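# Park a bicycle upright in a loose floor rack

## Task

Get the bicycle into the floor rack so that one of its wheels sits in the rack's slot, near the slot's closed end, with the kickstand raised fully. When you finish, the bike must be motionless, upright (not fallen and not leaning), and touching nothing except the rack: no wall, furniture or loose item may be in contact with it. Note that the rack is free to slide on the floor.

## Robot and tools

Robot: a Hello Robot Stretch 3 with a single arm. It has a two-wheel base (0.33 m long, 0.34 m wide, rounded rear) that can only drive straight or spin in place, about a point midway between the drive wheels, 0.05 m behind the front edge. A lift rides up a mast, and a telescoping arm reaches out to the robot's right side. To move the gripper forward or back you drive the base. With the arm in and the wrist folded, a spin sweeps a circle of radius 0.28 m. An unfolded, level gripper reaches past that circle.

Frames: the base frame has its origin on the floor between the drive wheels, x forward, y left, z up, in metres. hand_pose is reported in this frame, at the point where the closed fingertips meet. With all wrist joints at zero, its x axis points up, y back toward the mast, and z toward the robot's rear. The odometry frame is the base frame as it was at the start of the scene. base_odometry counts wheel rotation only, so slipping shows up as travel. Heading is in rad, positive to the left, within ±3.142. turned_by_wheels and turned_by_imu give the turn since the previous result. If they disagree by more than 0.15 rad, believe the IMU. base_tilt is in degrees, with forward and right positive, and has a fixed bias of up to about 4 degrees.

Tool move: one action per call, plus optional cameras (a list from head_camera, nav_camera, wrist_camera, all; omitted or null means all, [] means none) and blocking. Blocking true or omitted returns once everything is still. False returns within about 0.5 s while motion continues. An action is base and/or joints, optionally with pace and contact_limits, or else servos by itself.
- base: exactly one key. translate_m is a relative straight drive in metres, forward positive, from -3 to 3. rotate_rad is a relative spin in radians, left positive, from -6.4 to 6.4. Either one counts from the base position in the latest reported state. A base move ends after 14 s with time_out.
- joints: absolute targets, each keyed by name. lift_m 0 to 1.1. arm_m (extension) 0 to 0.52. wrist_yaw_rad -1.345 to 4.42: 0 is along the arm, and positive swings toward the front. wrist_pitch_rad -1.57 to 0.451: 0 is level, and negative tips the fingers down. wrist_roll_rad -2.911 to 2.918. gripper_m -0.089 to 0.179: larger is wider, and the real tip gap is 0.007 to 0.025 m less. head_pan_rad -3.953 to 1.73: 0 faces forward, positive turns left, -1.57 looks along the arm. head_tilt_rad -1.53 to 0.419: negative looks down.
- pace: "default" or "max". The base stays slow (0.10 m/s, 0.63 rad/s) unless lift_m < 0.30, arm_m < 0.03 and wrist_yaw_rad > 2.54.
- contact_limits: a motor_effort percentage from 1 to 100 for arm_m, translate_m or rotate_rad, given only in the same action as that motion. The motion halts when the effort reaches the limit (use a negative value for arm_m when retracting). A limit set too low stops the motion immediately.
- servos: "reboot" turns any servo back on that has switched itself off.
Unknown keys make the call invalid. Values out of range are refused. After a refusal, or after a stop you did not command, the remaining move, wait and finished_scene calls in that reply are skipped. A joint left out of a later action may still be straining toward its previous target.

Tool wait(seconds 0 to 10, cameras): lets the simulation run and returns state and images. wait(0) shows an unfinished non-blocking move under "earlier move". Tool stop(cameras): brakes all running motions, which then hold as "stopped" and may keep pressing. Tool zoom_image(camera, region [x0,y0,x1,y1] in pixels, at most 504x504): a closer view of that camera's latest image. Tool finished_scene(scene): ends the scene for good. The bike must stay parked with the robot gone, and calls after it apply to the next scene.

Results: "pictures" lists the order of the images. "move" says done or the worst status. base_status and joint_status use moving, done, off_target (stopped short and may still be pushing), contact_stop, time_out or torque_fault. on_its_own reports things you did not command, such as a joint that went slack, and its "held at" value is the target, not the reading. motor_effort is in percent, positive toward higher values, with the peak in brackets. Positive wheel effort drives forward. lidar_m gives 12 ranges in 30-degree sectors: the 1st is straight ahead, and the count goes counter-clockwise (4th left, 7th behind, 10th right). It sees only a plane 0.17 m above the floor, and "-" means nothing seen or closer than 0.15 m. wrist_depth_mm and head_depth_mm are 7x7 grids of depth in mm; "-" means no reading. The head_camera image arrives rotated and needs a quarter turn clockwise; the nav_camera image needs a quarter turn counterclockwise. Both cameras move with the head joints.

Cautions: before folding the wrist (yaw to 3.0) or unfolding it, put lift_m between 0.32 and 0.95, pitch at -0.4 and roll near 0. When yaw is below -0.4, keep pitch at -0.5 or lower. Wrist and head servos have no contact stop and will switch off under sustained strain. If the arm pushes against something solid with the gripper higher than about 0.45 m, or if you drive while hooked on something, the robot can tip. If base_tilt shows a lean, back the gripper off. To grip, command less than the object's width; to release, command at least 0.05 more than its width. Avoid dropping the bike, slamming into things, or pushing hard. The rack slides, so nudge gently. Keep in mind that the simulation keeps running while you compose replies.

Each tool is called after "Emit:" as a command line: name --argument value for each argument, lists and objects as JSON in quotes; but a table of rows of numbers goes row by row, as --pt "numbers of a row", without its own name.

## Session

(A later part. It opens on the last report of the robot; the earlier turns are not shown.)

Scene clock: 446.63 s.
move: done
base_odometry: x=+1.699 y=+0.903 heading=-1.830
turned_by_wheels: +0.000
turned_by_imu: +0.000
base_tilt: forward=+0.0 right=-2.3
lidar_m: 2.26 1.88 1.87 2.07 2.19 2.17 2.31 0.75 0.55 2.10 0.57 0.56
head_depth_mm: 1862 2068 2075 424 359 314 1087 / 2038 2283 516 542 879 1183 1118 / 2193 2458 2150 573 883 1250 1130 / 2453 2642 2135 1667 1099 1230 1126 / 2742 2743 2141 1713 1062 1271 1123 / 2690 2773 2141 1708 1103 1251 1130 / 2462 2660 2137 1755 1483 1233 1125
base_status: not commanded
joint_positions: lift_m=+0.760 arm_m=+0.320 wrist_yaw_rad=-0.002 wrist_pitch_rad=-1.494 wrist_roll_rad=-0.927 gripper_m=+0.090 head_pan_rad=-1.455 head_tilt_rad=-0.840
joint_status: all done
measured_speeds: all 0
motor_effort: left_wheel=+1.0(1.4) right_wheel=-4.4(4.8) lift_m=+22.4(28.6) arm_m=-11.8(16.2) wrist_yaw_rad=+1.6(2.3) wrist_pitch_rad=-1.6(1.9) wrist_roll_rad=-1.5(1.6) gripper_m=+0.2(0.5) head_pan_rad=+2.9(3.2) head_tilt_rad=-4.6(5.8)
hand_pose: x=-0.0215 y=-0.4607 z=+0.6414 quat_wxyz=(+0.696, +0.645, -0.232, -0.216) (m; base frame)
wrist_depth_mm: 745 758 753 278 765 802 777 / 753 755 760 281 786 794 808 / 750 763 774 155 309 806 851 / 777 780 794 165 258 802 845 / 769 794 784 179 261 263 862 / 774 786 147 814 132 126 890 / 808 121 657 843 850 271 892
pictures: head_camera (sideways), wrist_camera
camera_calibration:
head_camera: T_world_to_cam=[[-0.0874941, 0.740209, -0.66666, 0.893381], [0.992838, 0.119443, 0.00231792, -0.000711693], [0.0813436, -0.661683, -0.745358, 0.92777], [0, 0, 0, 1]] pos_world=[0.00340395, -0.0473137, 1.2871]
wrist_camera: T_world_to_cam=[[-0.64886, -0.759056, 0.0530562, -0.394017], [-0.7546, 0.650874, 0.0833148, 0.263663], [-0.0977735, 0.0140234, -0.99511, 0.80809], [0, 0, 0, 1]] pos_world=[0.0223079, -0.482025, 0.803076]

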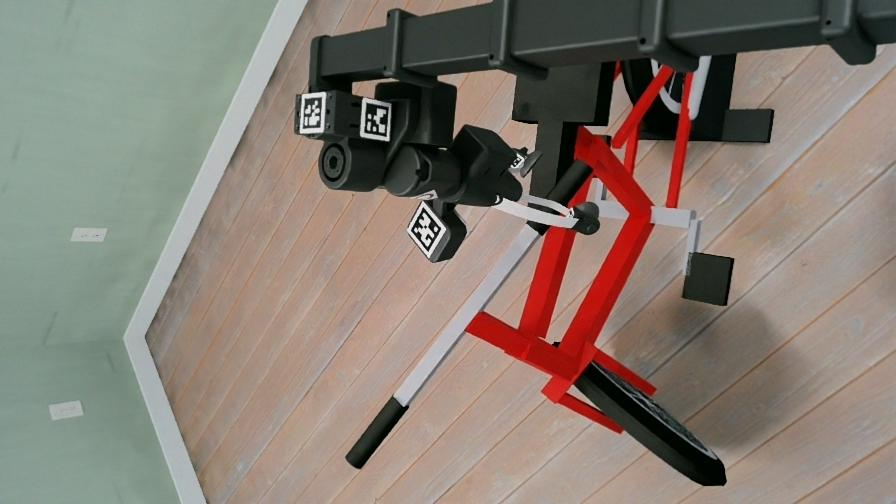

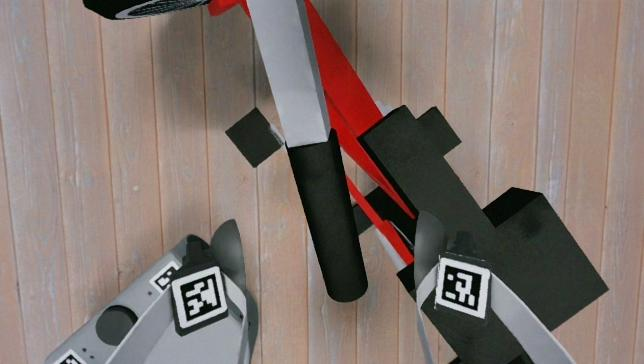

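Emit:
move --joints '{"lift_m": 0.742, "gripper_m": 0.07}' --cameras '[]'

Emit:
move --base '{"translate_m": 0.045}' --joints '{"arm_m": 0.263, "wrist_roll_rad": -0.7}' --cameras '["wrist_camera", "head_camera"]'

Scene clock: 447.83 s.
move: done
base_odometry: x=+1.699 y=+0.903 heading=-1.830
turned_by_wheels: +0.000
turned_by_imu: +0.000
base_tilt: forward=+0.1 right=-2.3
lidar_m: 2.25 1.88 1.87 2.08 2.18 2.17 2.31 0.75 0.55 2.10 0.57 0.56
head_depth_mm: 1838 2074 2129 454 380 326 299 / 2044 2270 1939 538 883 1192 1124 / 2210 2465 2133 583 866 1258 1120 / 2462 2661 2132 1659 1096 1235 1126 / 2762 2765 2129 1702 1056 1280 1125 / 2673 2755 2154 1718 1096 1252 1129 / 2501 2709 2134 1754 1479 1232 1130
base_status: not commanded
joint_positions: lift_m=+0.742 arm_m=+0.320 wrist_yaw_rad=-0.002 wrist_pitch_rad=-1.494 wrist_roll_rad=-0.927 gripper_m=+0.070 head_pan_rad=-1.455 head_tilt_rad=-0.840
joint_status: all done
measured_speeds: all 0
motor_effort: left_wheel=+0.9(1.6) right_wheel=-4.6(4.8) lift_m=+24.1(24.3) arm_m=-10.7(12.1) wrist_yaw_rad=+2.4(2.6) wrist_pitch_rad=-1.7(1.8) wrist_roll_rad=-1.6(1.7) gripper_m=+0.3(73.5) head_pan_rad=+2.2(3.0) head_tilt_rad=-3.9(5.5)
hand_pose: x=-0.0215 y=-0.4607 z=+0.6234 quat_wxyz=(+0.696, +0.645, -0.232, -0.216) (m; base frame)
wrist_depth_mm: 705 725 741 730 777 775 793 / 720 736 736 273 772 771 816 / 740 751 759 137 235 801 800 / 765 753 752 146 240 810 802 / 747 780 778 158 157 243 836 / 760 780 129 175 130 248 253 / 780 110 642 827 827 252 848
pictures: none
No camera images: "cameras" was empty.

Scene clock: 449.47 s.
move: done
base_odometry: x=+1.688 y=+0.860 heading=-1.830
turned_by_wheels: +0.000
turned_by_imu: -0.001
base_tilt: forward=+0.1 right=-2.3
lidar_m: 2.21 1.85 1.84 2.04 2.22 2.21 2.34 0.72 0.57 2.13 0.57 0.57
head_depth_mm: 1877 2117 2135 457 373 329 299 / 2044 2308 2135 492 879 1204 1128 / 2242 2559 2146 507 702 1255 1128 / 2508 2652 2123 1750 1043 1252 1129 / 2804 2801 2135 1695 1035 1283 1130 / 2648 2781 2137 1747 1477 1230 1127 / 2422 2626 2132 1761 1476 1235 1132
base_status: done
joint_positions: lift_m=+0.742 arm_m=+0.263 wrist_yaw_rad=-0.002 wrist_pitch_rad=-1.503 wrist_roll_rad=-0.689 gripper_m=+0.070 head_pan_rad=-1.455 head_tilt_rad=-0.840
joint_status: all done
measured_speeds: all 0
motor_effort: left_wheel=-0.3(10.2) right_wheel=+16.4(17.1) lift_m=+21.8(29.3) arm_m=-11.4(17.5) wrist_yaw_rad=+2.3(3.4) wrist_pitch_rad=+0.1(1.8) wrist_roll_rad=-4.0(4.1) gripper_m=-3.9(4.7) head_pan_rad=+2.7(3.0) head_tilt_rad=-5.4(5.5)
hand_pose: x=-0.0215 y=-0.4013 z=+0.6234 quat_wxyz=(+0.660, +0.617, -0.312, -0.292) (m; base frame)
wrist_depth_mm: 731 726 736 122 770 760 783 / 726 739 749 130 278 762 798 / 735 757 772 574 269 239 257 / 764 776 784 792 150 270 243 / 774 762 774 789 156 270 247 / 769 766 129 798 132 125 252 / 777 111 635 820 836 835 834
pictures: head_camera (sideways), wrist_camera
camera_calibration:
head_camera: T_world_to_cam=[[-0.0874982, 0.740208, -0.66666, 0.893381], [0.992838, 0.119449, 0.00231792, -0.00071169], [0.0813473, -0.661682, -0.745358, 0.927771], [0, 0, 0, 1]] pos_world=[0.00340421, -0.0473137, 1.2871]
wrist_camera: T_world_to_cam=[[-0.810093, -0.585274, 0.0346938, -0.270324], [-0.581622, 0.80968, 0.078317, 0.29708], [-0.0739278, 0.0432654, -0.996325, 0.802406], [0, 0, 0, 1]] pos_world=[0.0131207, -0.43347, 0.785569]

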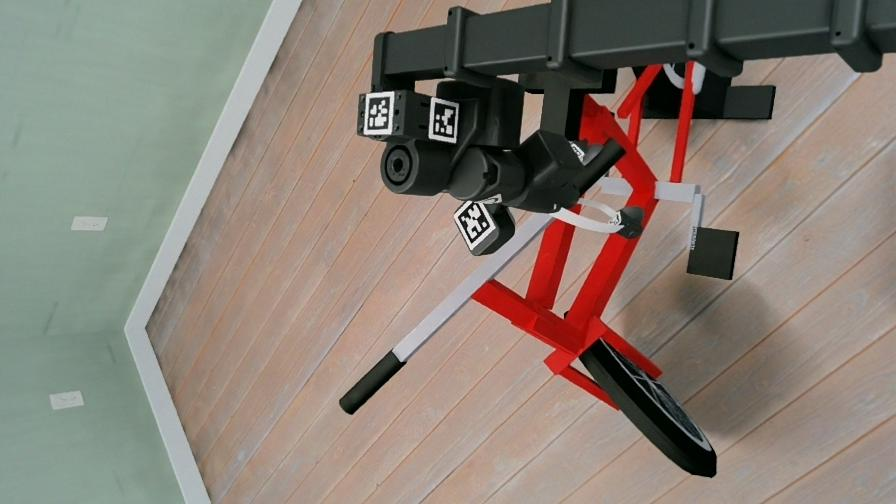

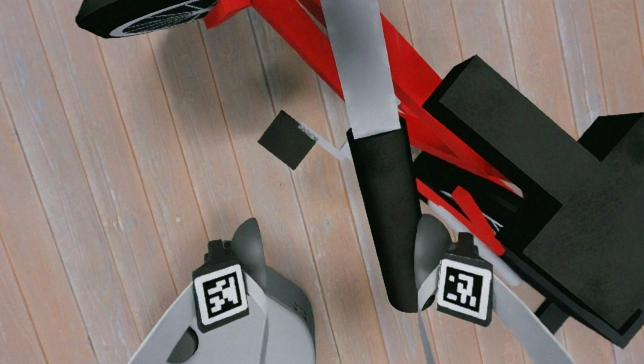

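Emit:
move --base '{"translate_m": 0.06}' --joints '{"arm_m": 0.232, "wrist_roll_rad": -0.35}' --cameras '["wrist_camera", "head_camera"]'

Scene clock: 451.50 s.
move: done
base_odometry: x=+1.672 y=+0.802 heading=-1.831
turned_by_wheels: -0.001
turned_by_imu: -0.001
base_tilt: forward=+0.1 right=-2.3
lidar_m: 2.17 1.81 1.80 1.99 2.27 2.25 2.39 0.73 0.59 0.63 0.56 2.51
head_depth_mm: 1927 2135 2142 458 371 328 299 / 2106 2350 2148 463 863 1238 1123 / 2298 2545 2165 484 531 1212 1128 / 2549 2704 2142 1725 994 1254 1134 / 2755 2744 2133 1745 1064 1276 1124 / 2582 2703 2151 1760 1475 1236 1139 / 2383 2622 2132 1752 1482 1249 1127
base_status: done
joint_positions: lift_m=+0.742 arm_m=+0.232 wrist_yaw_rad=-0.002 wrist_pitch_rad=-1.512 wrist_roll_rad=-0.339 gripper_m=+0.070 head_pan_rad=-1.455 head_tilt_rad=-0.840
joint_status: all done
measured_speeds: all 0
on_its_own: right_wheel is at rest, and its effort (+23.4) is outside its rest range (-21 to +21)
motor_effort: left_wheel=-2.6(7.6) right_wheel=+23.4(23.4) lift_m=+19.2(22.9) arm_m=-8.3(17.4) wrist_yaw_rad=+2.1(2.5) wrist_pitch_rad=+1.8(5.2) wrist_roll_rad=-4.2(4.4) gripper_m=-8.8(9.3) head_pan_rad=+2.1(2.9) head_tilt_rad=-4.2(5.6)
hand_pose: x=-0.0216 y=-0.3680 z=+0.6235 quat_wxyz=(+0.593, +0.559, -0.421, -0.397) (m; base frame)
wrist_depth_mm: 740 488 379 396 118 230 231 / 738 743 740 759 124 305 234 / 755 756 777 767 130 562 263 / 783 775 775 771 137 794 622 / 765 801 794 801 149 794 824 / 783 781 129 650 794 123 816 / 800 110 632 655 805 804 819
pictures: head_camera (sideways), wrist_camera
camera_calibration:
head_camera: T_world_to_cam=[[-0.0874995, 0.740208, -0.66666, 0.893381], [0.992837, 0.11945, 0.00231792, -0.000711689], [0.0813484, -0.661682, -0.745358, 0.927771], [0, 0, 0, 1]] pos_world=[0.00340429, -0.0473137, 1.2871]
wrist_camera: T_world_to_cam=[[-0.96209, -0.272491, 0.0114383, -0.124546], [-0.270875, 0.959589, 0.0762624, 0.333245], [-0.0317569, 0.070273, -0.997022, 0.81231], [0, 0, 0, 1]] pos_world=[-0.00376045, -0.410799, 0.785902]

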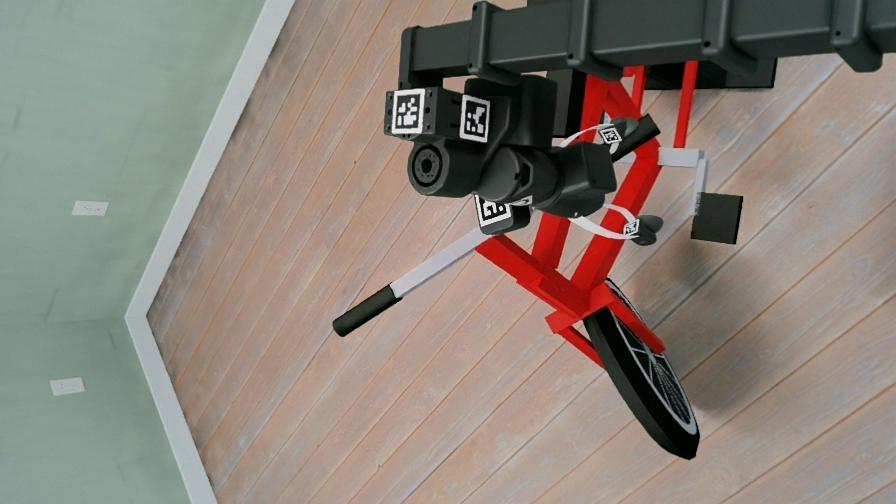

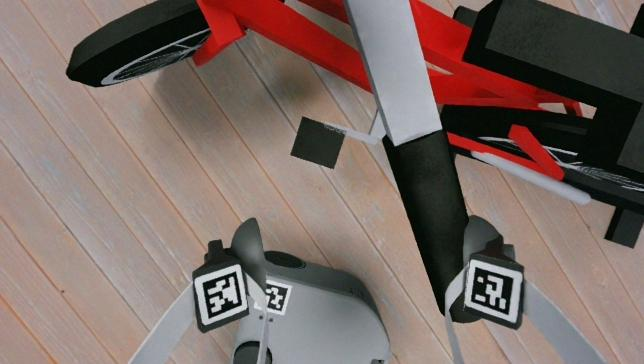

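Emit:
move --base '{"translate_m": 0.06}' --joints '{"arm_m": 0.228, "wrist_roll_rad": -0.1}' --cameras '["wrist_camera", "head_camera"]'

Scene clock: 453.43 s.
move: done
base_odometry: x=+1.657 y=+0.744 heading=-1.832
turned_by_wheels: -0.001
turned_by_imu: -0.052
base_tilt: forward=+0.1 right=-2.3
lidar_m: 2.22 1.79 1.77 1.92 2.32 2.29 2.49 0.77 0.62 0.60 0.54 2.46
head_depth_mm: 1894 2133 2127 458 369 329 300 / 2050 2302 2128 461 701 1226 1127 / 2232 2489 2130 483 534 1206 1125 / 2456 2642 2141 1653 978 1250 1127 / 2712 2782 2142 1762 1446 1251 1130 / 2632 2761 2151 1761 1478 1216 1128 / 2441 2622 2132 1751 1483 1261 1126
base_status: done
joint_positions: lift_m=+0.742 arm_m=+0.228 wrist_yaw_rad=-0.001 wrist_pitch_rad=-1.529 wrist_roll_rad=-0.092 gripper_m=+0.070 head_pan_rad=-1.455 head_tilt_rad=-0.840
joint_status: all done
measured_speeds: all 0
on_its_own: right_wheel is at rest, and its effort (+25.3) is outside its rest range (-21 to +21)
motor_effort: left_wheel=-3.1(4.2) right_wheel=+25.3(26.3) lift_m=+9.1(17.9) arm_m=+2.2(17.0) wrist_yaw_rad=+1.2(2.2) wrist_pitch_rad=+4.9(7.0) wrist_roll_rad=-3.1(3.6) gripper_m=-12.7(13.0) head_pan_rad=+1.8(3.9) head_tilt_rad=-5.3(6.0)
hand_pose: x=-0.0216 y=-0.3594 z=+0.6237 quat_wxyz=(+0.533, +0.511, -0.486, -0.467) (m; base frame)
wrist_depth_mm: 745 741 360 111 285 308 251 / 748 458 749 745 441 568 507 / 767 756 762 754 125 773 781 / 765 769 786 788 132 788 787 / 790 783 796 786 146 146 815 / 821 786 129 646 645 120 823 / 806 111 826 662 652 794 823
pictures: head_camera (sideways), wrist_camera
camera_calibration:
head_camera: T_world_to_cam=[[-0.0874993, 0.740208, -0.66666, 0.893381], [0.992838, 0.11945, 0.00231792, -0.000711689], [0.0813483, -0.661682, -0.745358, 0.927771], [0, 0, 0, 1]] pos_world=[0.00340428, -0.0473137, 1.2871]
wrist_camera: T_world_to_cam=[[-0.999524, -0.0306764, -0.0032525, -0.0269604], [-0.0308453, 0.99532, 0.0915816, 0.333411], [0.000427885, 0.0916384, -0.995792, 0.819497], [0, 0, 0, 1]] pos_world=[-0.017014, -0.407775, 0.785426]

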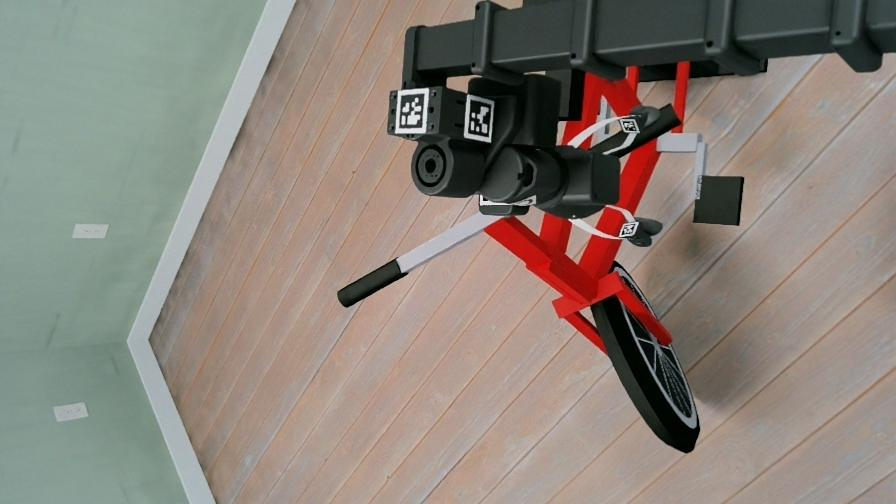

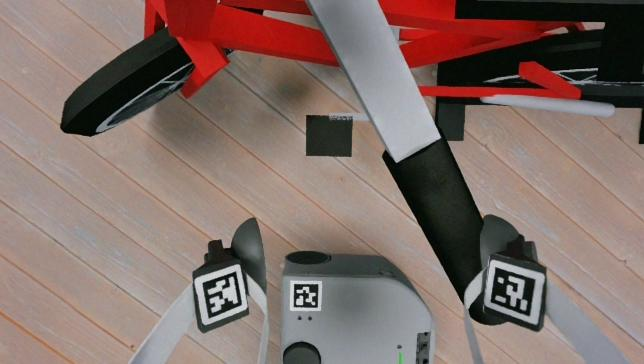

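Emit:
move --joints '{"lift_m": 0.9}' --cameras '["head_camera"]'

Emit:
move --base '{"translate_m": 0.18}' --joints '{"gripper_m": -0.03, "wrist_roll_rad": 0.0, "wrist_pitch_rad": -1.3, "head_pan_rad": -1.6}' --cameras '[]'

Emit:
move --joints '{"arm_m": 0.42}'

Scene clock: 456.33 s.
move: done
base_odometry: x=+1.657 y=+0.744 heading=-1.831
turned_by_wheels: +0.001
turned_by_imu: +0.001
base_tilt: forward=+0.1 right=-2.3
lidar_m: 2.21 1.79 1.76 1.92 2.32 2.30 2.49 0.76 0.61 0.62 0.52 2.46
head_depth_mm: 1897 364 351 1663 879 1178 1126 / 2076 2156 355 1628 864 1260 1127 / 2254 2524 375 412 1069 1210 1127 / 2474 2626 2154 1763 1005 1279 1122 / 2737 2744 2114 1695 1448 1254 1127 / 2665 2739 2125 1755 1470 1204 1133 / 2406 2584 2140 1762 1478 1280 1129
base_status: not commanded
joint_positions: lift_m=+0.900 arm_m=+0.228 wrist_yaw_rad=-0.001 wrist_pitch_rad=-1.503 wrist_roll_rad=-0.096 gripper_m=+0.070 head_pan_rad=-1.455 head_tilt_rad=-0.840
joint_status: all done
measured_speeds: all 0
motor_effort: left_wheel=-2.3(3.5) right_wheel=+3.9(25.5) lift_m=+30.2(32.3) arm_m=+6.6(14.5) wrist_yaw_rad=+0.4(2.5) wrist_pitch_rad=+0.0(6.3) wrist_roll_rad=-1.8(3.1) gripper_m=+0.2(13.0) head_pan_rad=+2.4(3.2) head_tilt_rad=-4.9(5.7)
hand_pose: x=-0.0216 y=-0.3662 z=+0.7814 quat_wxyz=(+0.540, +0.505, -0.491, -0.460) (m; base frame)
wrist_depth_mm: 875 899 302 913 908 382 383 / 902 905 501 423 438 388 389 / 915 940 930 928 869 744 902 / 972 937 938 937 910 943 948 / 937 967 950 924 162 961 948 / 951 950 129 956 130 966 968 / 994 111 954 799 984 963 965
pictures: head_camera (sideways)
camera_calibration:
head_camera: T_world_to_cam=[[-0.0874992, 0.740208, -0.66666, 0.893381], [0.992838, 0.11945, 0.00231792, -0.000711689], [0.0813482, -0.661682, -0.745358, 0.927771], [0, 0, 0, 1]] pos_world=[0.00340428, -0.0473137, 1.2871]

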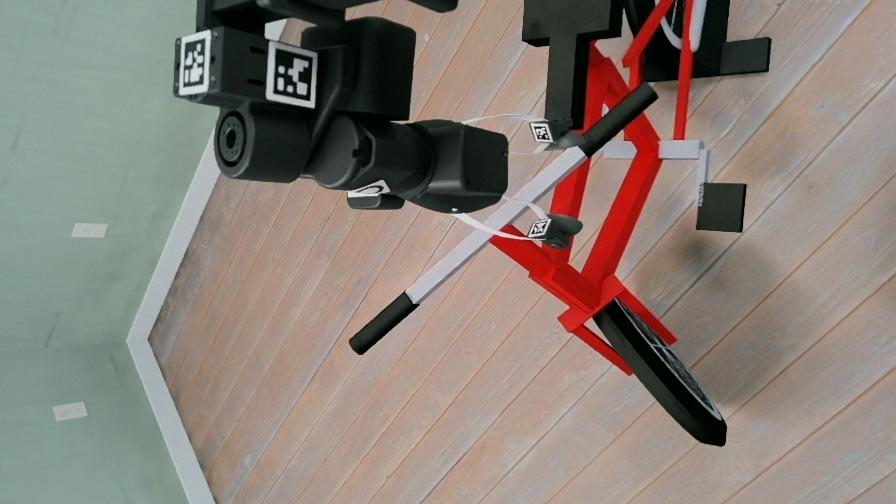

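Scene clock: 459.23 s.
move: done
base_odometry: x=+1.611 y=+0.570 heading=-1.831
turned_by_wheels: +0.000
turned_by_imu: +0.000
base_tilt: forward=+0.1 right=-2.3
lidar_m: 2.07 1.67 1.66 1.80 2.46 2.44 2.64 0.76 0.71 0.46 0.42 2.32
head_depth_mm: 1890 2068 299 - 1075 1268 1128 / 2007 365 360 1709 1113 1230 1127 / 2130 348 360 785 1035 1278 1126 / 2287 2536 372 429 1036 1261 1131 / 2485 2726 2146 1758 1475 1233 1123 / 2707 2797 2125 1737 1483 1280 1130 / 2514 2627 2128 1744 1482 1281 1132
base_status: done
joint_positions: lift_m=+0.900 arm_m=+0.228 wrist_yaw_rad=-0.001 wrist_pitch_rad=-1.308 wrist_roll_rad=-0.004 gripper_m=-0.030 head_pan_rad=-1.595 head_tilt_rad=-0.840
joint_status: all done
measured_speeds: all 0
motor_effort: left_wheel=+5.3(9.9) right_wheel=+2.7(6.8) lift_m=+29.5(30.8) arm_m=-6.6(6.6) wrist_yaw_rad=+0.9(2.1) wrist_pitch_rad=+0.9(2.3) wrist_roll_rad=+0.8(1.8) gripper_m=-9.0(84.0) head_pan_rad=-1.6(5.1) head_tilt_rad=-5.0(5.9)
hand_pose: x=-0.0217 y=-0.4163 z=+0.7850 quat_wxyz=(+0.562, +0.431, -0.560, -0.430) (m; base frame)
wrist_depth_mm: - - - - 261 - - / - - - 964 965 953 972 / 971 999 966 971 366 283 409 / 973 949 948 621 899 926 751 / 933 951 922 157 918 902 331 / 925 923 904 129 933 920 910 / 909 890 113 773 125 907 881
pictures: none
No camera images: "cameras" was empty.

Scene clock: 461.90 s.
move: done
base_odometry: x=+1.611 y=+0.570 heading=-1.831
turned_by_wheels: +0.000
turned_by_imu: +0.000
base_tilt: forward=+0.1 right=-2.3
lidar_m: 2.07 1.68 1.66 1.80 2.47 2.44 2.63 0.76 0.71 0.46 0.42 2.32
head_depth_mm: 1877 2041 295 - 1035 1260 1126 / 1992 376 344 1747 1120 1232 1122 / 512 495 2149 1691 1030 1284 1124 / 2229 510 718 1712 1076 1258 1127 / 2534 2646 2132 1742 1476 1239 1127 / 2679 2765 2143 1742 1486 1284 1131 / 2521 2663 2139 1763 1469 1283 1121
base_status: not commanded
joint_positions: lift_m=+0.900 arm_m=+0.420 wrist_yaw_rad=-0.001 wrist_pitch_rad=-1.307 wrist_roll_rad=-0.002 gripper_m=-0.030 head_pan_rad=-1.595 head_tilt_rad=-0.840
joint_status: all done
measured_speeds: all 0
motor_effort: left_wheel=+5.3(5.6) right_wheel=+2.8(3.0) lift_m=+29.1(30.0) arm_m=+14.1(17.3) wrist_yaw_rad=+0.9(2.2) wrist_pitch_rad=+0.7(1.2) wrist_roll_rad=+0.2(0.9) gripper_m=-9.4(9.9) head_pan_rad=-2.5(3.0) head_tilt_rad=-5.7(5.9)
hand_pose: x=-0.0217 y=-0.6086 z=+0.7851 quat_wxyz=(+0.562, +0.430, -0.561, -0.430) (m; base frame)
wrist_depth_mm: - - - - - - - / - - 997 964 972 975 987 / 974 972 963 978 963 944 961 / 978 944 923 206 934 932 947 / 938 944 925 156 724 742 608 / 917 906 931 129 218 440 387 / 904 899 113 906 229 263 891
pictures: head_camera (sideways), nav_camera (sideways), wrist_camera
camera_calibration:
head_camera: T_world_to_cam=[[0.0166713, 0.745186, -0.666648, 0.892731], [0.999791, -0.0202936, 0.00231798, -0.000754187], [-0.0118014, -0.666548, -0.745369, 0.928352], [0, 0, 0, 1]] pos_world=[-0.00317309, -0.0464741, 1.2871]
nav_camera: T_world_to_cam=[[-0.0242838, -0.731489, 0.681421, -0.843008], [-0.99969, 0.021485, -0.0125623, 0.0729752], [-0.00545115, -0.681515, -0.731784, 0.912351], [0, 0, 0, 1]] pos_world=[0.0574545, 0.00356152, 1.243]
wrist_camera: T_world_to_cam=[[-0.998223, 0.0562892, -0.0195378, 0.0315721], [0.0583649, 0.989723, -0.130542, 0.739573], [0.011989, -0.13145, -0.99125, 0.86394], [0, 0, 0, 1]] pos_world=[-0.0220068, -0.620185, 0.953543]

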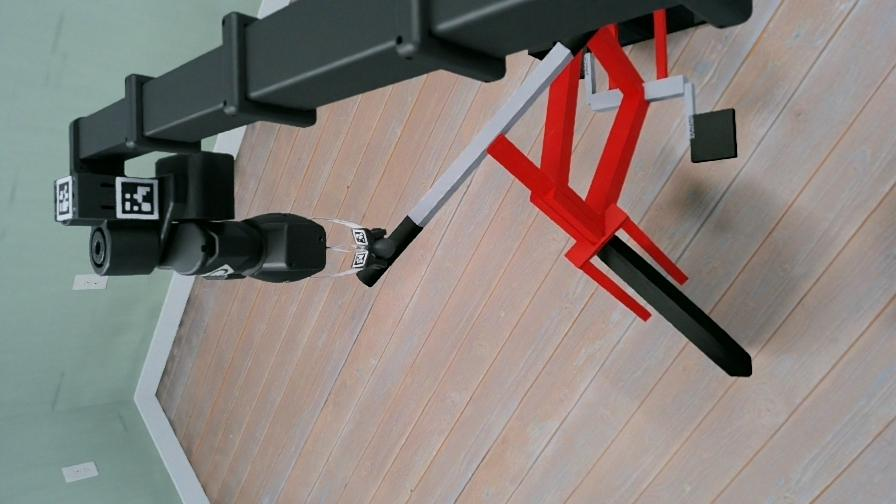

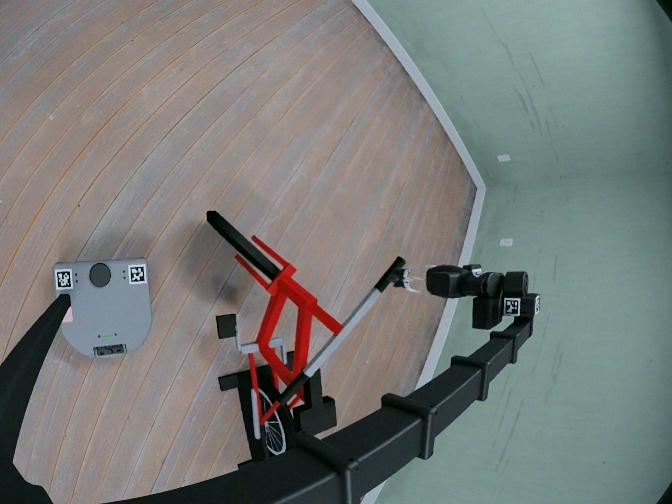

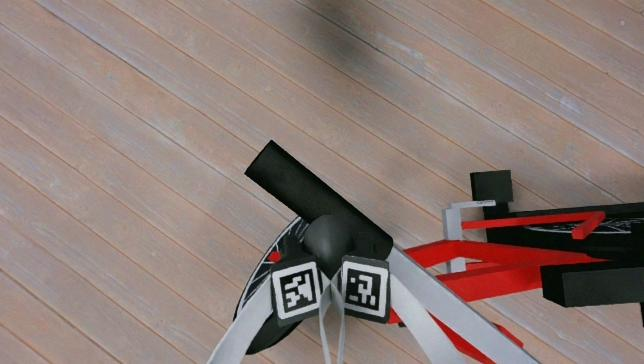

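Emit:
move --base '{"translate_m": 0.006}' --joints '{"arm_m": 0.452, "gripper_m": 0.09, "wrist_roll_rad": -0.95}' --cameras '["wrist_camera"]'

Scene clock: 464.10 s.
move: done
base_odometry: x=+1.609 y=+0.564 heading=-1.831
turned_by_wheels: +0.000
turned_by_imu: +0.000
base_tilt: forward=+0.2 right=-2.3
lidar_m: 2.07 1.68 1.65 1.80 2.46 2.44 2.65 0.76 0.71 0.45 0.42 2.32
head_depth_mm: 1908 2056 295 - 1047 1278 1130 / 1965 375 349 1735 1180 1231 1127 / 518 529 2167 1653 1024 1277 1122 / 2178 547 757 1705 1487 1251 1131 / 2459 2682 2127 1742 1481 1214 1124 / 2727 2748 2150 1752 1483 1277 1137 / 2518 2655 2118 1757 1475 1280 1124
base_status: done
joint_positions: lift_m=+0.900 arm_m=+0.452 wrist_yaw_rad=-0.001 wrist_pitch_rad=-1.306 wrist_roll_rad=-0.946 gripper_m=+0.090 head_pan_rad=-1.595 head_tilt_rad=-0.840
joint_status: all done
measured_speeds: all 0
motor_effort: left_wheel=+5.1(8.9) right_wheel=+2.0(5.9) lift_m=+28.1(29.1) arm_m=+13.4(17.9) wrist_yaw_rad=+1.6(1.9) wrist_pitch_rad=+0.7(1.0) wrist_roll_rad=-1.8(2.4) gripper_m=+0.0(81.2) head_pan_rad=-2.8(2.8) head_tilt_rad=-4.5(6.0)
hand_pose: x=-0.0215 y=-0.6408 z=+0.7851 quat_wxyz=(+0.756, +0.578, -0.244, -0.188) (m; base frame)
wrist_depth_mm: 829 877 919 972 - - - / 832 879 911 968 - - - / 832 850 903 975 - - - / 812 856 883 957 - - - / 822 840 156 195 995 - - / 815 834 131 737 132 - - / 810 116 371 649 - - -
pictures: wrist_camera
camera_calibration:
wrist_camera: T_world_to_cam=[[-0.633523, -0.748166, 0.197224, -0.644272], [-0.767267, 0.640345, -0.0354767, 0.455109], [-0.0997488, -0.173799, -0.979716, 0.82115], [0, 0, 0, 1]] pos_world=[0.0229381, -0.630734, 0.947705]

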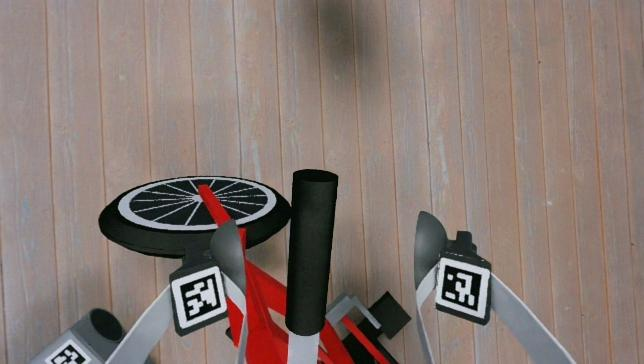

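Emit:
move --base '{"translate_m": 0.008}' --joints '{"arm_m": 0.443, "lift_m": 0.845}' --cameras '["wrist_camera"]'

Emit:
move --joints '{"gripper_m": 0.0}' --cameras '["wrist_camera", "head_camera"]'

Scene clock: 465.57 s.
move: done
base_odometry: x=+1.607 y=+0.556 heading=-1.831
turned_by_wheels: +0.000
turned_by_imu: +0.000
base_tilt: forward=+0.2 right=-2.3
lidar_m: 2.06 1.67 1.65 1.79 2.47 2.45 2.66 0.76 0.72 0.44 0.42 2.31
head_depth_mm: 1908 2146 2163 308 - - 1114 / 2010 2142 383 376 1178 1232 1123 / 2155 535 2077 1662 1017 1283 1132 / 2300 556 641 1668 1461 1255 1129 / 2521 2688 2022 1748 1480 1207 1127 / 2691 2767 2150 1741 1477 1280 1123 / 2501 2629 2145 1734 1472 1283 1136
base_status: done
joint_positions: lift_m=+0.845 arm_m=+0.443 wrist_yaw_rad=-0.001 wrist_pitch_rad=-1.306 wrist_roll_rad=-0.947 gripper_m=+0.090 head_pan_rad=-1.595 head_tilt_rad=-0.840
joint_status: all done
measured_speeds: all 0
motor_effort: left_wheel=+4.9(8.6) right_wheel=+1.8(6.3) lift_m=+22.3(27.0) arm_m=-12.1(17.6) wrist_yaw_rad=+1.5(1.9) wrist_pitch_rad=+0.6(0.9) wrist_roll_rad=-1.6(1.8) gripper_m=+0.5(0.8) head_pan_rad=-2.0(3.0) head_tilt_rad=-4.9(6.2)
hand_pose: x=-0.0215 y=-0.6319 z=+0.7301 quat_wxyz=(+0.756, +0.578, -0.244, -0.187) (m; base frame)
wrist_depth_mm: 781 807 864 898 963 - - / 782 802 868 888 973 - - / 768 813 862 909 948 - - / 782 787 855 872 961 - - / 800 - 450 141 150 - - / 759 801 148 145 132 - - / 757 117 346 153 733 - -
pictures: wrist_camera
camera_calibration:
wrist_camera: T_world_to_cam=[[-0.633315, -0.748244, 0.19759, -0.627085], [-0.767435, 0.640132, -0.0356978, 0.447485], [-0.0997729, -0.174245, -0.979635, 0.768488], [0, 0, 0, 1]] pos_world=[0.0229469, -0.621757, 0.892717]

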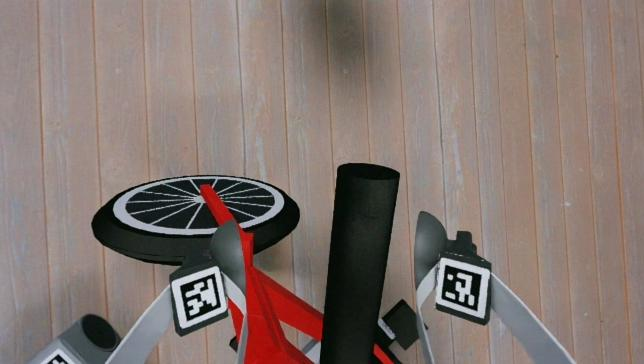

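Scene clock: 467.00 s.
move: done
base_odometry: x=+1.607 y=+0.556 heading=-1.831
turned_by_wheels: +0.000
turned_by_imu: +0.000
base_tilt: forward=+0.1 right=-2.2
lidar_m: 2.06 1.67 1.65 1.79 2.48 2.45 2.65 0.76 0.72 0.43 0.41 2.30
head_depth_mm: 1891 2132 2130 308 - - 1110 / 1998 2141 382 376 1172 1234 1122 / 2120 540 2048 1696 1017 1278 1130 / 2320 554 640 1713 1447 1258 1128 / 2510 2689 2041 1742 1483 1206 1130 / 2680 2732 2146 1754 1471 1279 1121 / 2508 2636 2124 1754 1476 1282 1123
base_status: not commanded
joint_positions: lift_m=+0.845 arm_m=+0.443 wrist_yaw_rad=-0.001 wrist_pitch_rad=-1.295 wrist_roll_rad=-0.947 gripper_m=+0.000 head_pan_rad=-1.595 head_tilt_rad=-0.840
joint_status: all done
measured_speeds: all 0
motor_effort: left_wheel=+3.7(5.1) right_wheel=+1.9(2.1) lift_m=+22.8(23.0) arm_m=-10.6(12.2) wrist_yaw_rad=+1.0(2.1) wrist_pitch_rad=-1.4(1.6) wrist_roll_rad=-1.6(1.8) gripper_m=-8.6(84.2) head_pan_rad=-1.5(2.8) head_tilt_rad=-4.5(6.2)
hand_pose: x=-0.0215 y=-0.6345 z=+0.7306 quat_wxyz=(+0.759, +0.574, -0.245, -0.186) (m; base frame)
wrist_depth_mm: 799 816 861 932 952 - - / 782 823 857 902 957 - - / 773 811 830 899 938 - - / 773 813 844 132 934 - - / 760 - 516 134 934 - - / 774 802 127 135 130 - - / 759 785 127 149 774 - -
pictures: head_camera (sideways), wrist_camera
camera_calibration:
head_camera: T_world_to_cam=[[0.0166738, 0.74519, -0.666644, 0.892725], [0.999791, -0.0202968, 0.002318, -0.000754216], [-0.0118034, -0.666544, -0.745372, 0.928357], [0, 0, 0, 1]] pos_world=[-0.00317323, -0.046474, 1.2871]
wrist_camera: T_world_to_cam=[[-0.633324, -0.746135, 0.205385, -0.633514], [-0.767426, 0.639737, -0.0423552, 0.453802], [-0.0997898, -0.184443, -0.977764, 0.760651], [0, 0, 0, 1]] pos_world=[0.022945, -0.622704, 0.893073]

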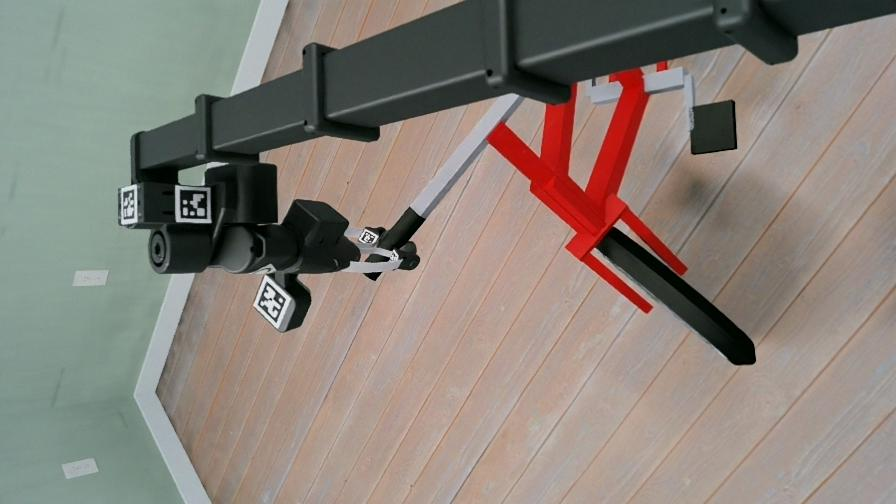

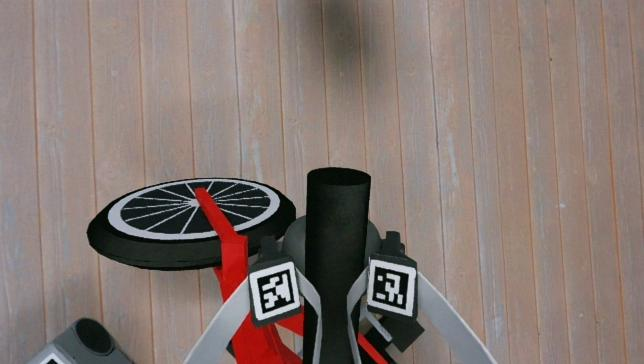

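Emit:
move --base '{"translate_m": -0.037}' --joints '{"arm_m": 0.475, "wrist_roll_rad": -0.69, "lift_m": 0.835}' --cameras '["wrist_camera", "head_camera"]'

Scene clock: 468.60 s.
move: contact_stop
base_odometry: x=+1.616 y=+0.592 heading=-1.830
turned_by_wheels: +0.001
turned_by_imu: +0.001
base_tilt: forward=+0.1 right=-2.3
lidar_m: 2.09 1.69 1.67 1.81 2.45 2.42 2.62 0.76 0.70 0.50 0.47 2.34
head_depth_mm: 1868 2127 2113 319 - - 1110 / 2012 2141 380 345 920 1233 1127 / 2116 557 2074 1691 1084 1270 1125 / 2295 586 679 1707 1028 1253 1125 / 2498 2667 2072 1739 1477 1202 1129 / 2687 2748 2144 1749 1486 1253 1129 / 2526 2652 2133 1745 1479 1279 1129
base_status: done
joint_positions: lift_m=+0.838 arm_m=+0.475 wrist_yaw_rad=+0.003 wrist_pitch_rad=-1.288 wrist_roll_rad=-0.694 gripper_m=+0.000 head_pan_rad=-1.595 head_tilt_rad=-0.840
joint_status: lift_m contact_stop (moved -0.007 of -0.010); the others done
measured_speeds: all 0
on_its_own: lift_m is slack since a contact_stop
motor_effort: left_wheel=+8.8(8.9) right_wheel=-20.1(20.5) lift_m=+26.5(28.1) arm_m=+10.7(18.3) wrist_yaw_rad=-2.9(3.0) wrist_pitch_rad=-2.5(4.6) wrist_roll_rad=+0.8(2.4) gripper_m=-5.0(8.4) head_pan_rad=-2.0(3.2) head_tilt_rad=-4.3(5.9)
hand_pose: x=-0.0214 y=-0.6685 z=+0.7237 quat_wxyz=(+0.724, +0.544, -0.338, -0.254) (m; base frame)
wrist_depth_mm: 824 861 859 926 985 - - / 813 841 885 921 950 - - / 800 830 871 896 940 - - / 777 835 859 134 952 989 - / 773 814 572 137 936 961 - / 755 517 127 136 128 957 - / 765 800 333 145 678 965 989
pictures: head_camera (sideways), wrist_camera
camera_calibration:
head_camera: T_world_to_cam=[[0.0166761, 0.74521, -0.666622, 0.892696], [0.999791, -0.0202994, 0.00231812, -0.00075437], [-0.0118045, -0.666521, -0.745393, 0.928383], [0, 0, 0, 1]] pos_world=[-0.00317334, -0.0464735, 1.2871]
wrist_camera: T_world_to_cam=[[-0.804228, -0.572261, 0.16042, -0.512235], [-0.589691, 0.801971, -0.0954301, 0.626035], [-0.0740413, -0.171346, -0.982425, 0.760375], [0, 0, 0, 1]] pos_world=[0.0135129, -0.664907, 0.888926]

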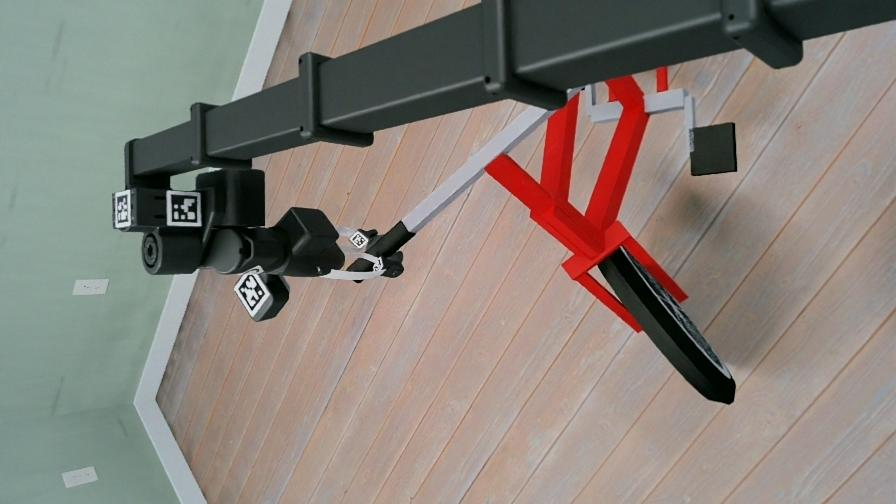

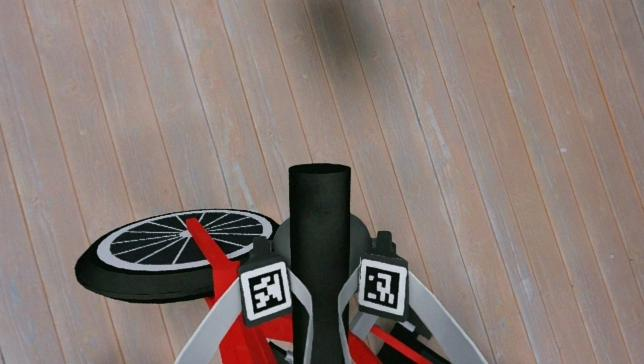

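Emit:
move --base '{"translate_m": -0.042}' --joints '{"arm_m": 0.497, "wrist_roll_rad": -0.42, "lift_m": 0.84}' --cameras '["wrist_camera", "head_camera"]'

Scene clock: 470.13 s.
move: done
base_odometry: x=+1.627 y=+0.633 heading=-1.829
turned_by_wheels: +0.001
turned_by_imu: +0.001
base_tilt: forward=+0.1 right=-2.3
lidar_m: 2.12 1.71 1.70 1.84 2.41 2.39 2.59 0.76 0.67 0.54 0.53 2.37
head_depth_mm: 1867 2074 2047 308 - - 1111 / 1978 2120 389 343 912 1223 1121 / 2069 579 2147 1742 1047 1229 1133 / 2234 597 743 1707 993 1277 1128 / 2433 2669 2144 1758 1477 1227 1126 / 2639 2755 2128 1737 1480 1212 1130 / 2554 2680 2144 1753 1483 1287 1132
base_status: done
joint_positions: lift_m=+0.840 arm_m=+0.497 wrist_yaw_rad=+0.006 wrist_pitch_rad=-1.330 wrist_roll_rad=-0.424 gripper_m=+0.000 head_pan_rad=-1.595 head_tilt_rad=-0.840
joint_status: all done
measured_speeds: all 0
on_its_own: right_wheel is at rest, and its effort (-22.5) is outside its rest range (-21 to +21)
motor_effort: left_wheel=+9.6(17.8) right_wheel=-22.5(34.7) lift_m=+42.2(42.4) arm_m=+9.2(16.4) wrist_yaw_rad=-5.3(5.9) wrist_pitch_rad=+4.7(6.4) wrist_roll_rad=+0.8(4.4) gripper_m=-7.7(8.3) head_pan_rad=-2.1(3.5) head_tilt_rad=-5.3(5.7)
hand_pose: x=-0.0214 y=-0.6798 z=+0.7241 quat_wxyz=(+0.662, +0.520, -0.425, -0.333) (m; base frame)
wrist_depth_mm: 843 888 883 936 936 980 991 / 835 875 896 906 923 931 - / 857 857 886 893 919 938 947 / 804 869 853 861 925 933 946 / 825 821 606 141 885 907 951 / 806 - 128 143 685 925 937 / 802 822 132 148 533 694 913
pictures: head_camera (sideways), wrist_camera
camera_calibration:
head_camera: T_world_to_cam=[[0.0166776, 0.74521, -0.666621, 0.892694], [0.999791, -0.0203014, 0.00231813, -0.000754376], [-0.0118059, -0.66652, -0.745393, 0.928384], [0, 0, 0, 1]] pos_world=[-0.00317343, -0.0464734, 1.2871]
wrist_camera: T_world_to_cam=[[-0.932537, -0.352072, 0.080126, -0.313639], [-0.35862, 0.928938, -0.0920137, 0.723902], [-0.0420366, -0.114541, -0.992529, 0.805447], [0, 0, 0, 1]] pos_world=[0.000984105, -0.690627, 0.891169]

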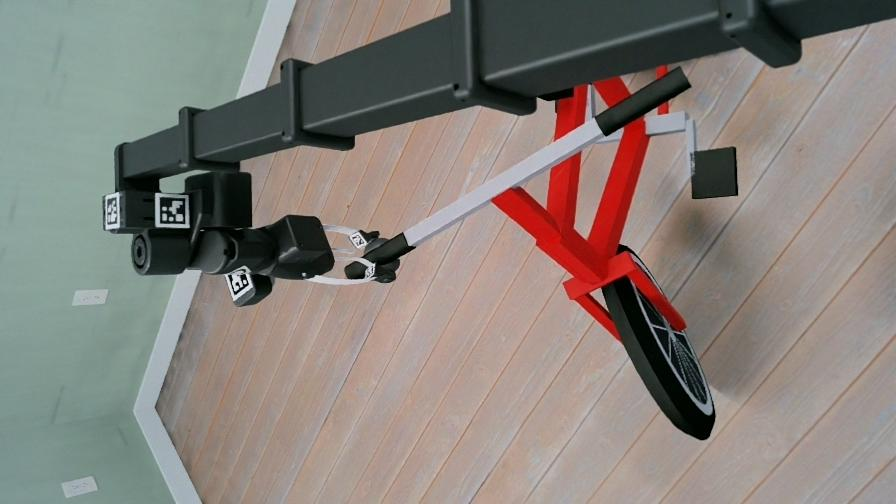

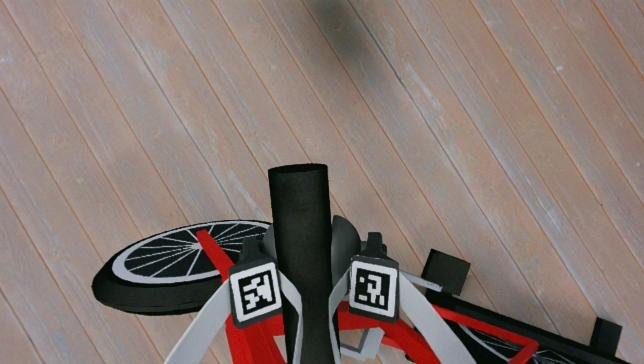

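Emit:
move --base '{"translate_m": -0.045}' --joints '{"arm_m": 0.508, "wrist_roll_rad": -0.17, "lift_m": 0.83}' --cameras '["wrist_camera", "head_camera"]'

Scene clock: 471.77 s.
move: done
base_odometry: x=+1.639 y=+0.676 heading=-1.828
turned_by_wheels: +0.001
turned_by_imu: +0.002
base_tilt: forward=+0.1 right=-2.3
lidar_m: 2.15 1.74 1.72 1.88 2.37 2.35 2.55 0.76 0.65 0.56 0.56 2.41
head_depth_mm: 1836 2057 2147 311 288 - 1096 / 1954 2148 404 344 892 1256 1128 / 2070 590 2078 1738 1068 1209 1126 / 2223 614 834 1706 988 1280 1132 / 2415 2622 2150 1759 1445 1224 1126 / 2613 2768 2132 1742 1471 1214 1127 / 2597 2720 2142 1746 1484 1264 1127
base_status: done
joint_positions: lift_m=+0.830 arm_m=+0.508 wrist_yaw_rad=+0.006 wrist_pitch_rad=-1.338 wrist_roll_rad=-0.179 gripper_m=+0.000 head_pan_rad=-1.595 head_tilt_rad=-0.840
joint_status: all done
measured_speeds: all 0
on_its_own: right_wheel is at rest, and its effort (-27.7) is outside its rest range (-21 to +21)
motor_effort: left_wheel=+13.7(14.3) right_wheel=-27.7(28.7) lift_m=+45.6(45.6) arm_m=+8.7(17.8) wrist_yaw_rad=-5.4(6.2) wrist_pitch_rad=+6.5(7.3) wrist_roll_rad=+2.5(4.2) gripper_m=-8.1(8.3) head_pan_rad=-1.8(3.1) head_tilt_rad=-5.0(5.4)
hand_pose: x=-0.0214 y=-0.6886 z=+0.7138 quat_wxyz=(+0.603, +0.478, -0.501, -0.396) (m; base frame)
wrist_depth_mm: 894 904 912 907 937 907 931 / 867 874 898 899 877 917 944 / 873 869 864 886 905 877 918 / 849 866 849 879 884 881 867 / 851 857 863 145 873 865 900 / 835 847 128 142 639 687 742 / 825 814 126 147 547 561 529
pictures: head_camera (sideways), wrist_camera
camera_calibration:
head_camera: T_world_to_cam=[[0.0166771, 0.74521, -0.666621, 0.892694], [0.999791, -0.0203007, 0.00231813, -0.000754376], [-0.0118054, -0.66652, -0.745393, 0.928384], [0, 0, 0, 1]] pos_world=[-0.0031734, -0.0464735, 1.2871]
wrist_camera: T_world_to_cam=[[-0.992221, -0.122384, 0.0227964, -0.11815], [-0.12404, 0.987472, -0.0975406, 0.78037], [-0.0105734, -0.0996095, -0.99497, 0.806892], [0, 0, 0, 1]] pos_world=[-0.0119028, -0.704678, 0.881645]

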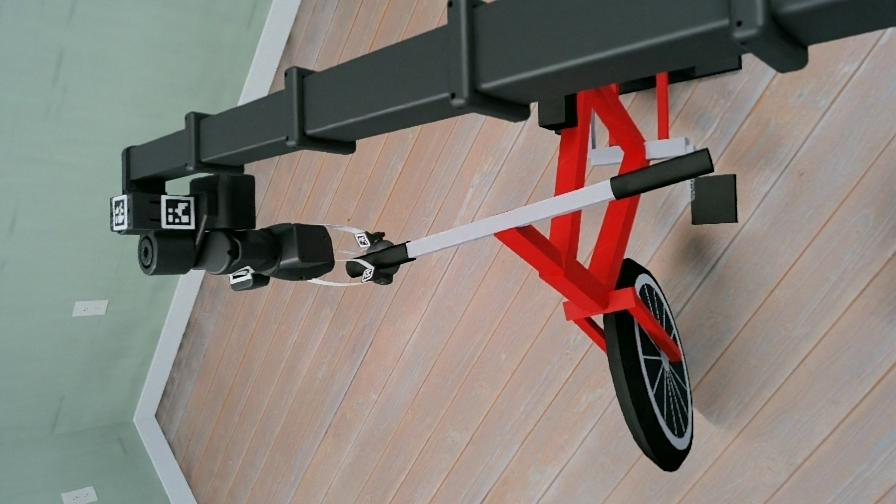

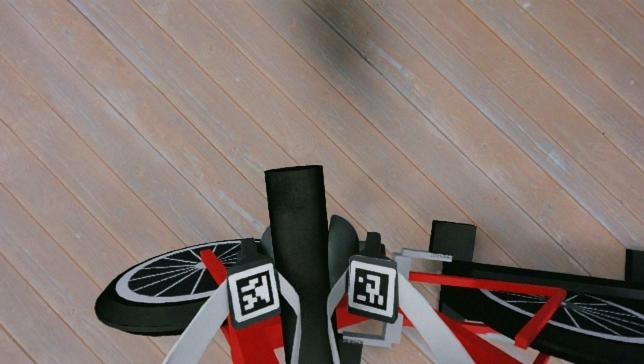

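Emit:
move --base '{"translate_m": -0.045}' --joints '{"arm_m": 0.512, "wrist_roll_rad": 0.0, "lift_m": 0.82}' --cameras '["wrist_camera", "head_camera"]'

Scene clock: 473.33 s.
move: done
base_odometry: x=+1.650 y=+0.719 heading=-1.827
turned_by_wheels: +0.001
turned_by_imu: +0.001
base_tilt: forward=+0.2 right=-2.3
lidar_m: 2.18 1.77 1.75 1.90 2.34 2.31 2.52 0.76 0.63 0.55 0.56 2.45
head_depth_mm: 1800 2043 2125 344 294 - - / 1944 2124 412 354 885 1233 1132 / 2057 609 2061 1745 1212 1235 1125 / 2207 621 864 1656 882 1216 1126 / 2393 2644 2135 1748 1023 1234 1124 / 2545 2804 2146 1757 1481 1230 1126 / 2619 2732 2113 1747 1492 1254 1131
base_status: done
joint_positions: lift_m=+0.820 arm_m=+0.512 wrist_yaw_rad=+0.006 wrist_pitch_rad=-1.338 wrist_roll_rad=-0.007 gripper_m=+0.000 head_pan_rad=-1.595 head_tilt_rad=-0.840
joint_status: all done
measured_speeds: all 0
on_its_own: right_wheel is at rest, and its effort (-25.7) is outside its rest range (-21 to +21)
motor_effort: left_wheel=+12.2(13.9) right_wheel=-25.7(30.2) lift_m=+33.2(42.8) arm_m=+11.2(17.6) wrist_yaw_rad=-4.7(6.3) wrist_pitch_rad=+6.4(8.0) wrist_roll_rad=+1.5(4.3) gripper_m=-8.0(8.4) head_pan_rad=-2.2(3.2) head_tilt_rad=-4.6(5.8)
hand_pose: x=-0.0214 y=-0.6927 z=+0.7038 quat_wxyz=(+0.558, +0.442, -0.551, -0.436) (m; base frame)
wrist_depth_mm: 908 922 907 900 901 922 888 / 887 883 888 880 881 873 870 / 872 877 889 873 869 873 850 / 863 880 873 871 884 869 861 / 855 849 841 149 852 862 839 / 837 847 128 147 129 623 550 / 851 826 131 150 381 426 325
pictures: head_camera (sideways), wrist_camera
camera_calibration:
head_camera: T_world_to_cam=[[0.0166764, 0.745211, -0.66662, 0.892693], [0.999791, -0.0202998, 0.00231813, -0.000754384], [-0.0118047, -0.666519, -0.745394, 0.928386], [0, 0, 0, 1]] pos_world=[-0.00317335, -0.0464734, 1.2871]
wrist_camera: T_world_to_cam=[[-0.998827, 0.0454032, -0.0168054, 0.0255089], [0.046855, 0.993933, -0.0995107, 0.792961], [0.0121853, -0.100181, -0.994895, 0.796584], [0, 0, 0, 1]] pos_world=[-0.0213818, -0.709505, 0.871854]

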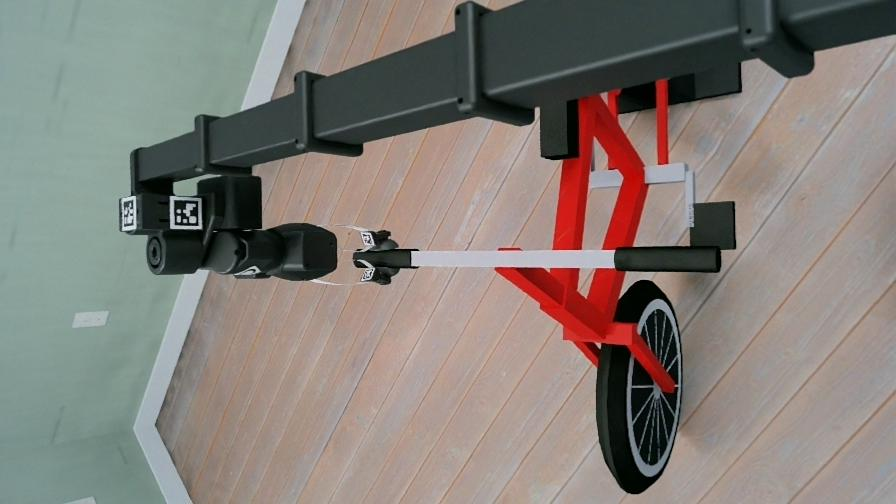

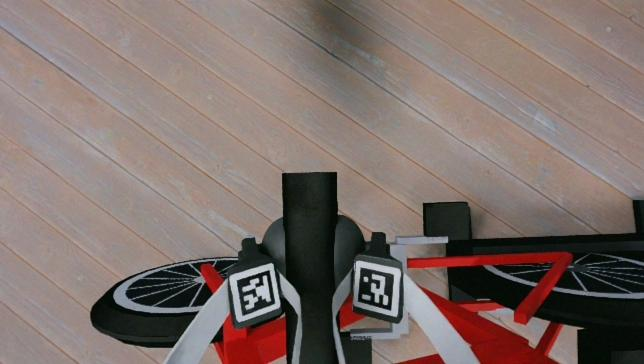

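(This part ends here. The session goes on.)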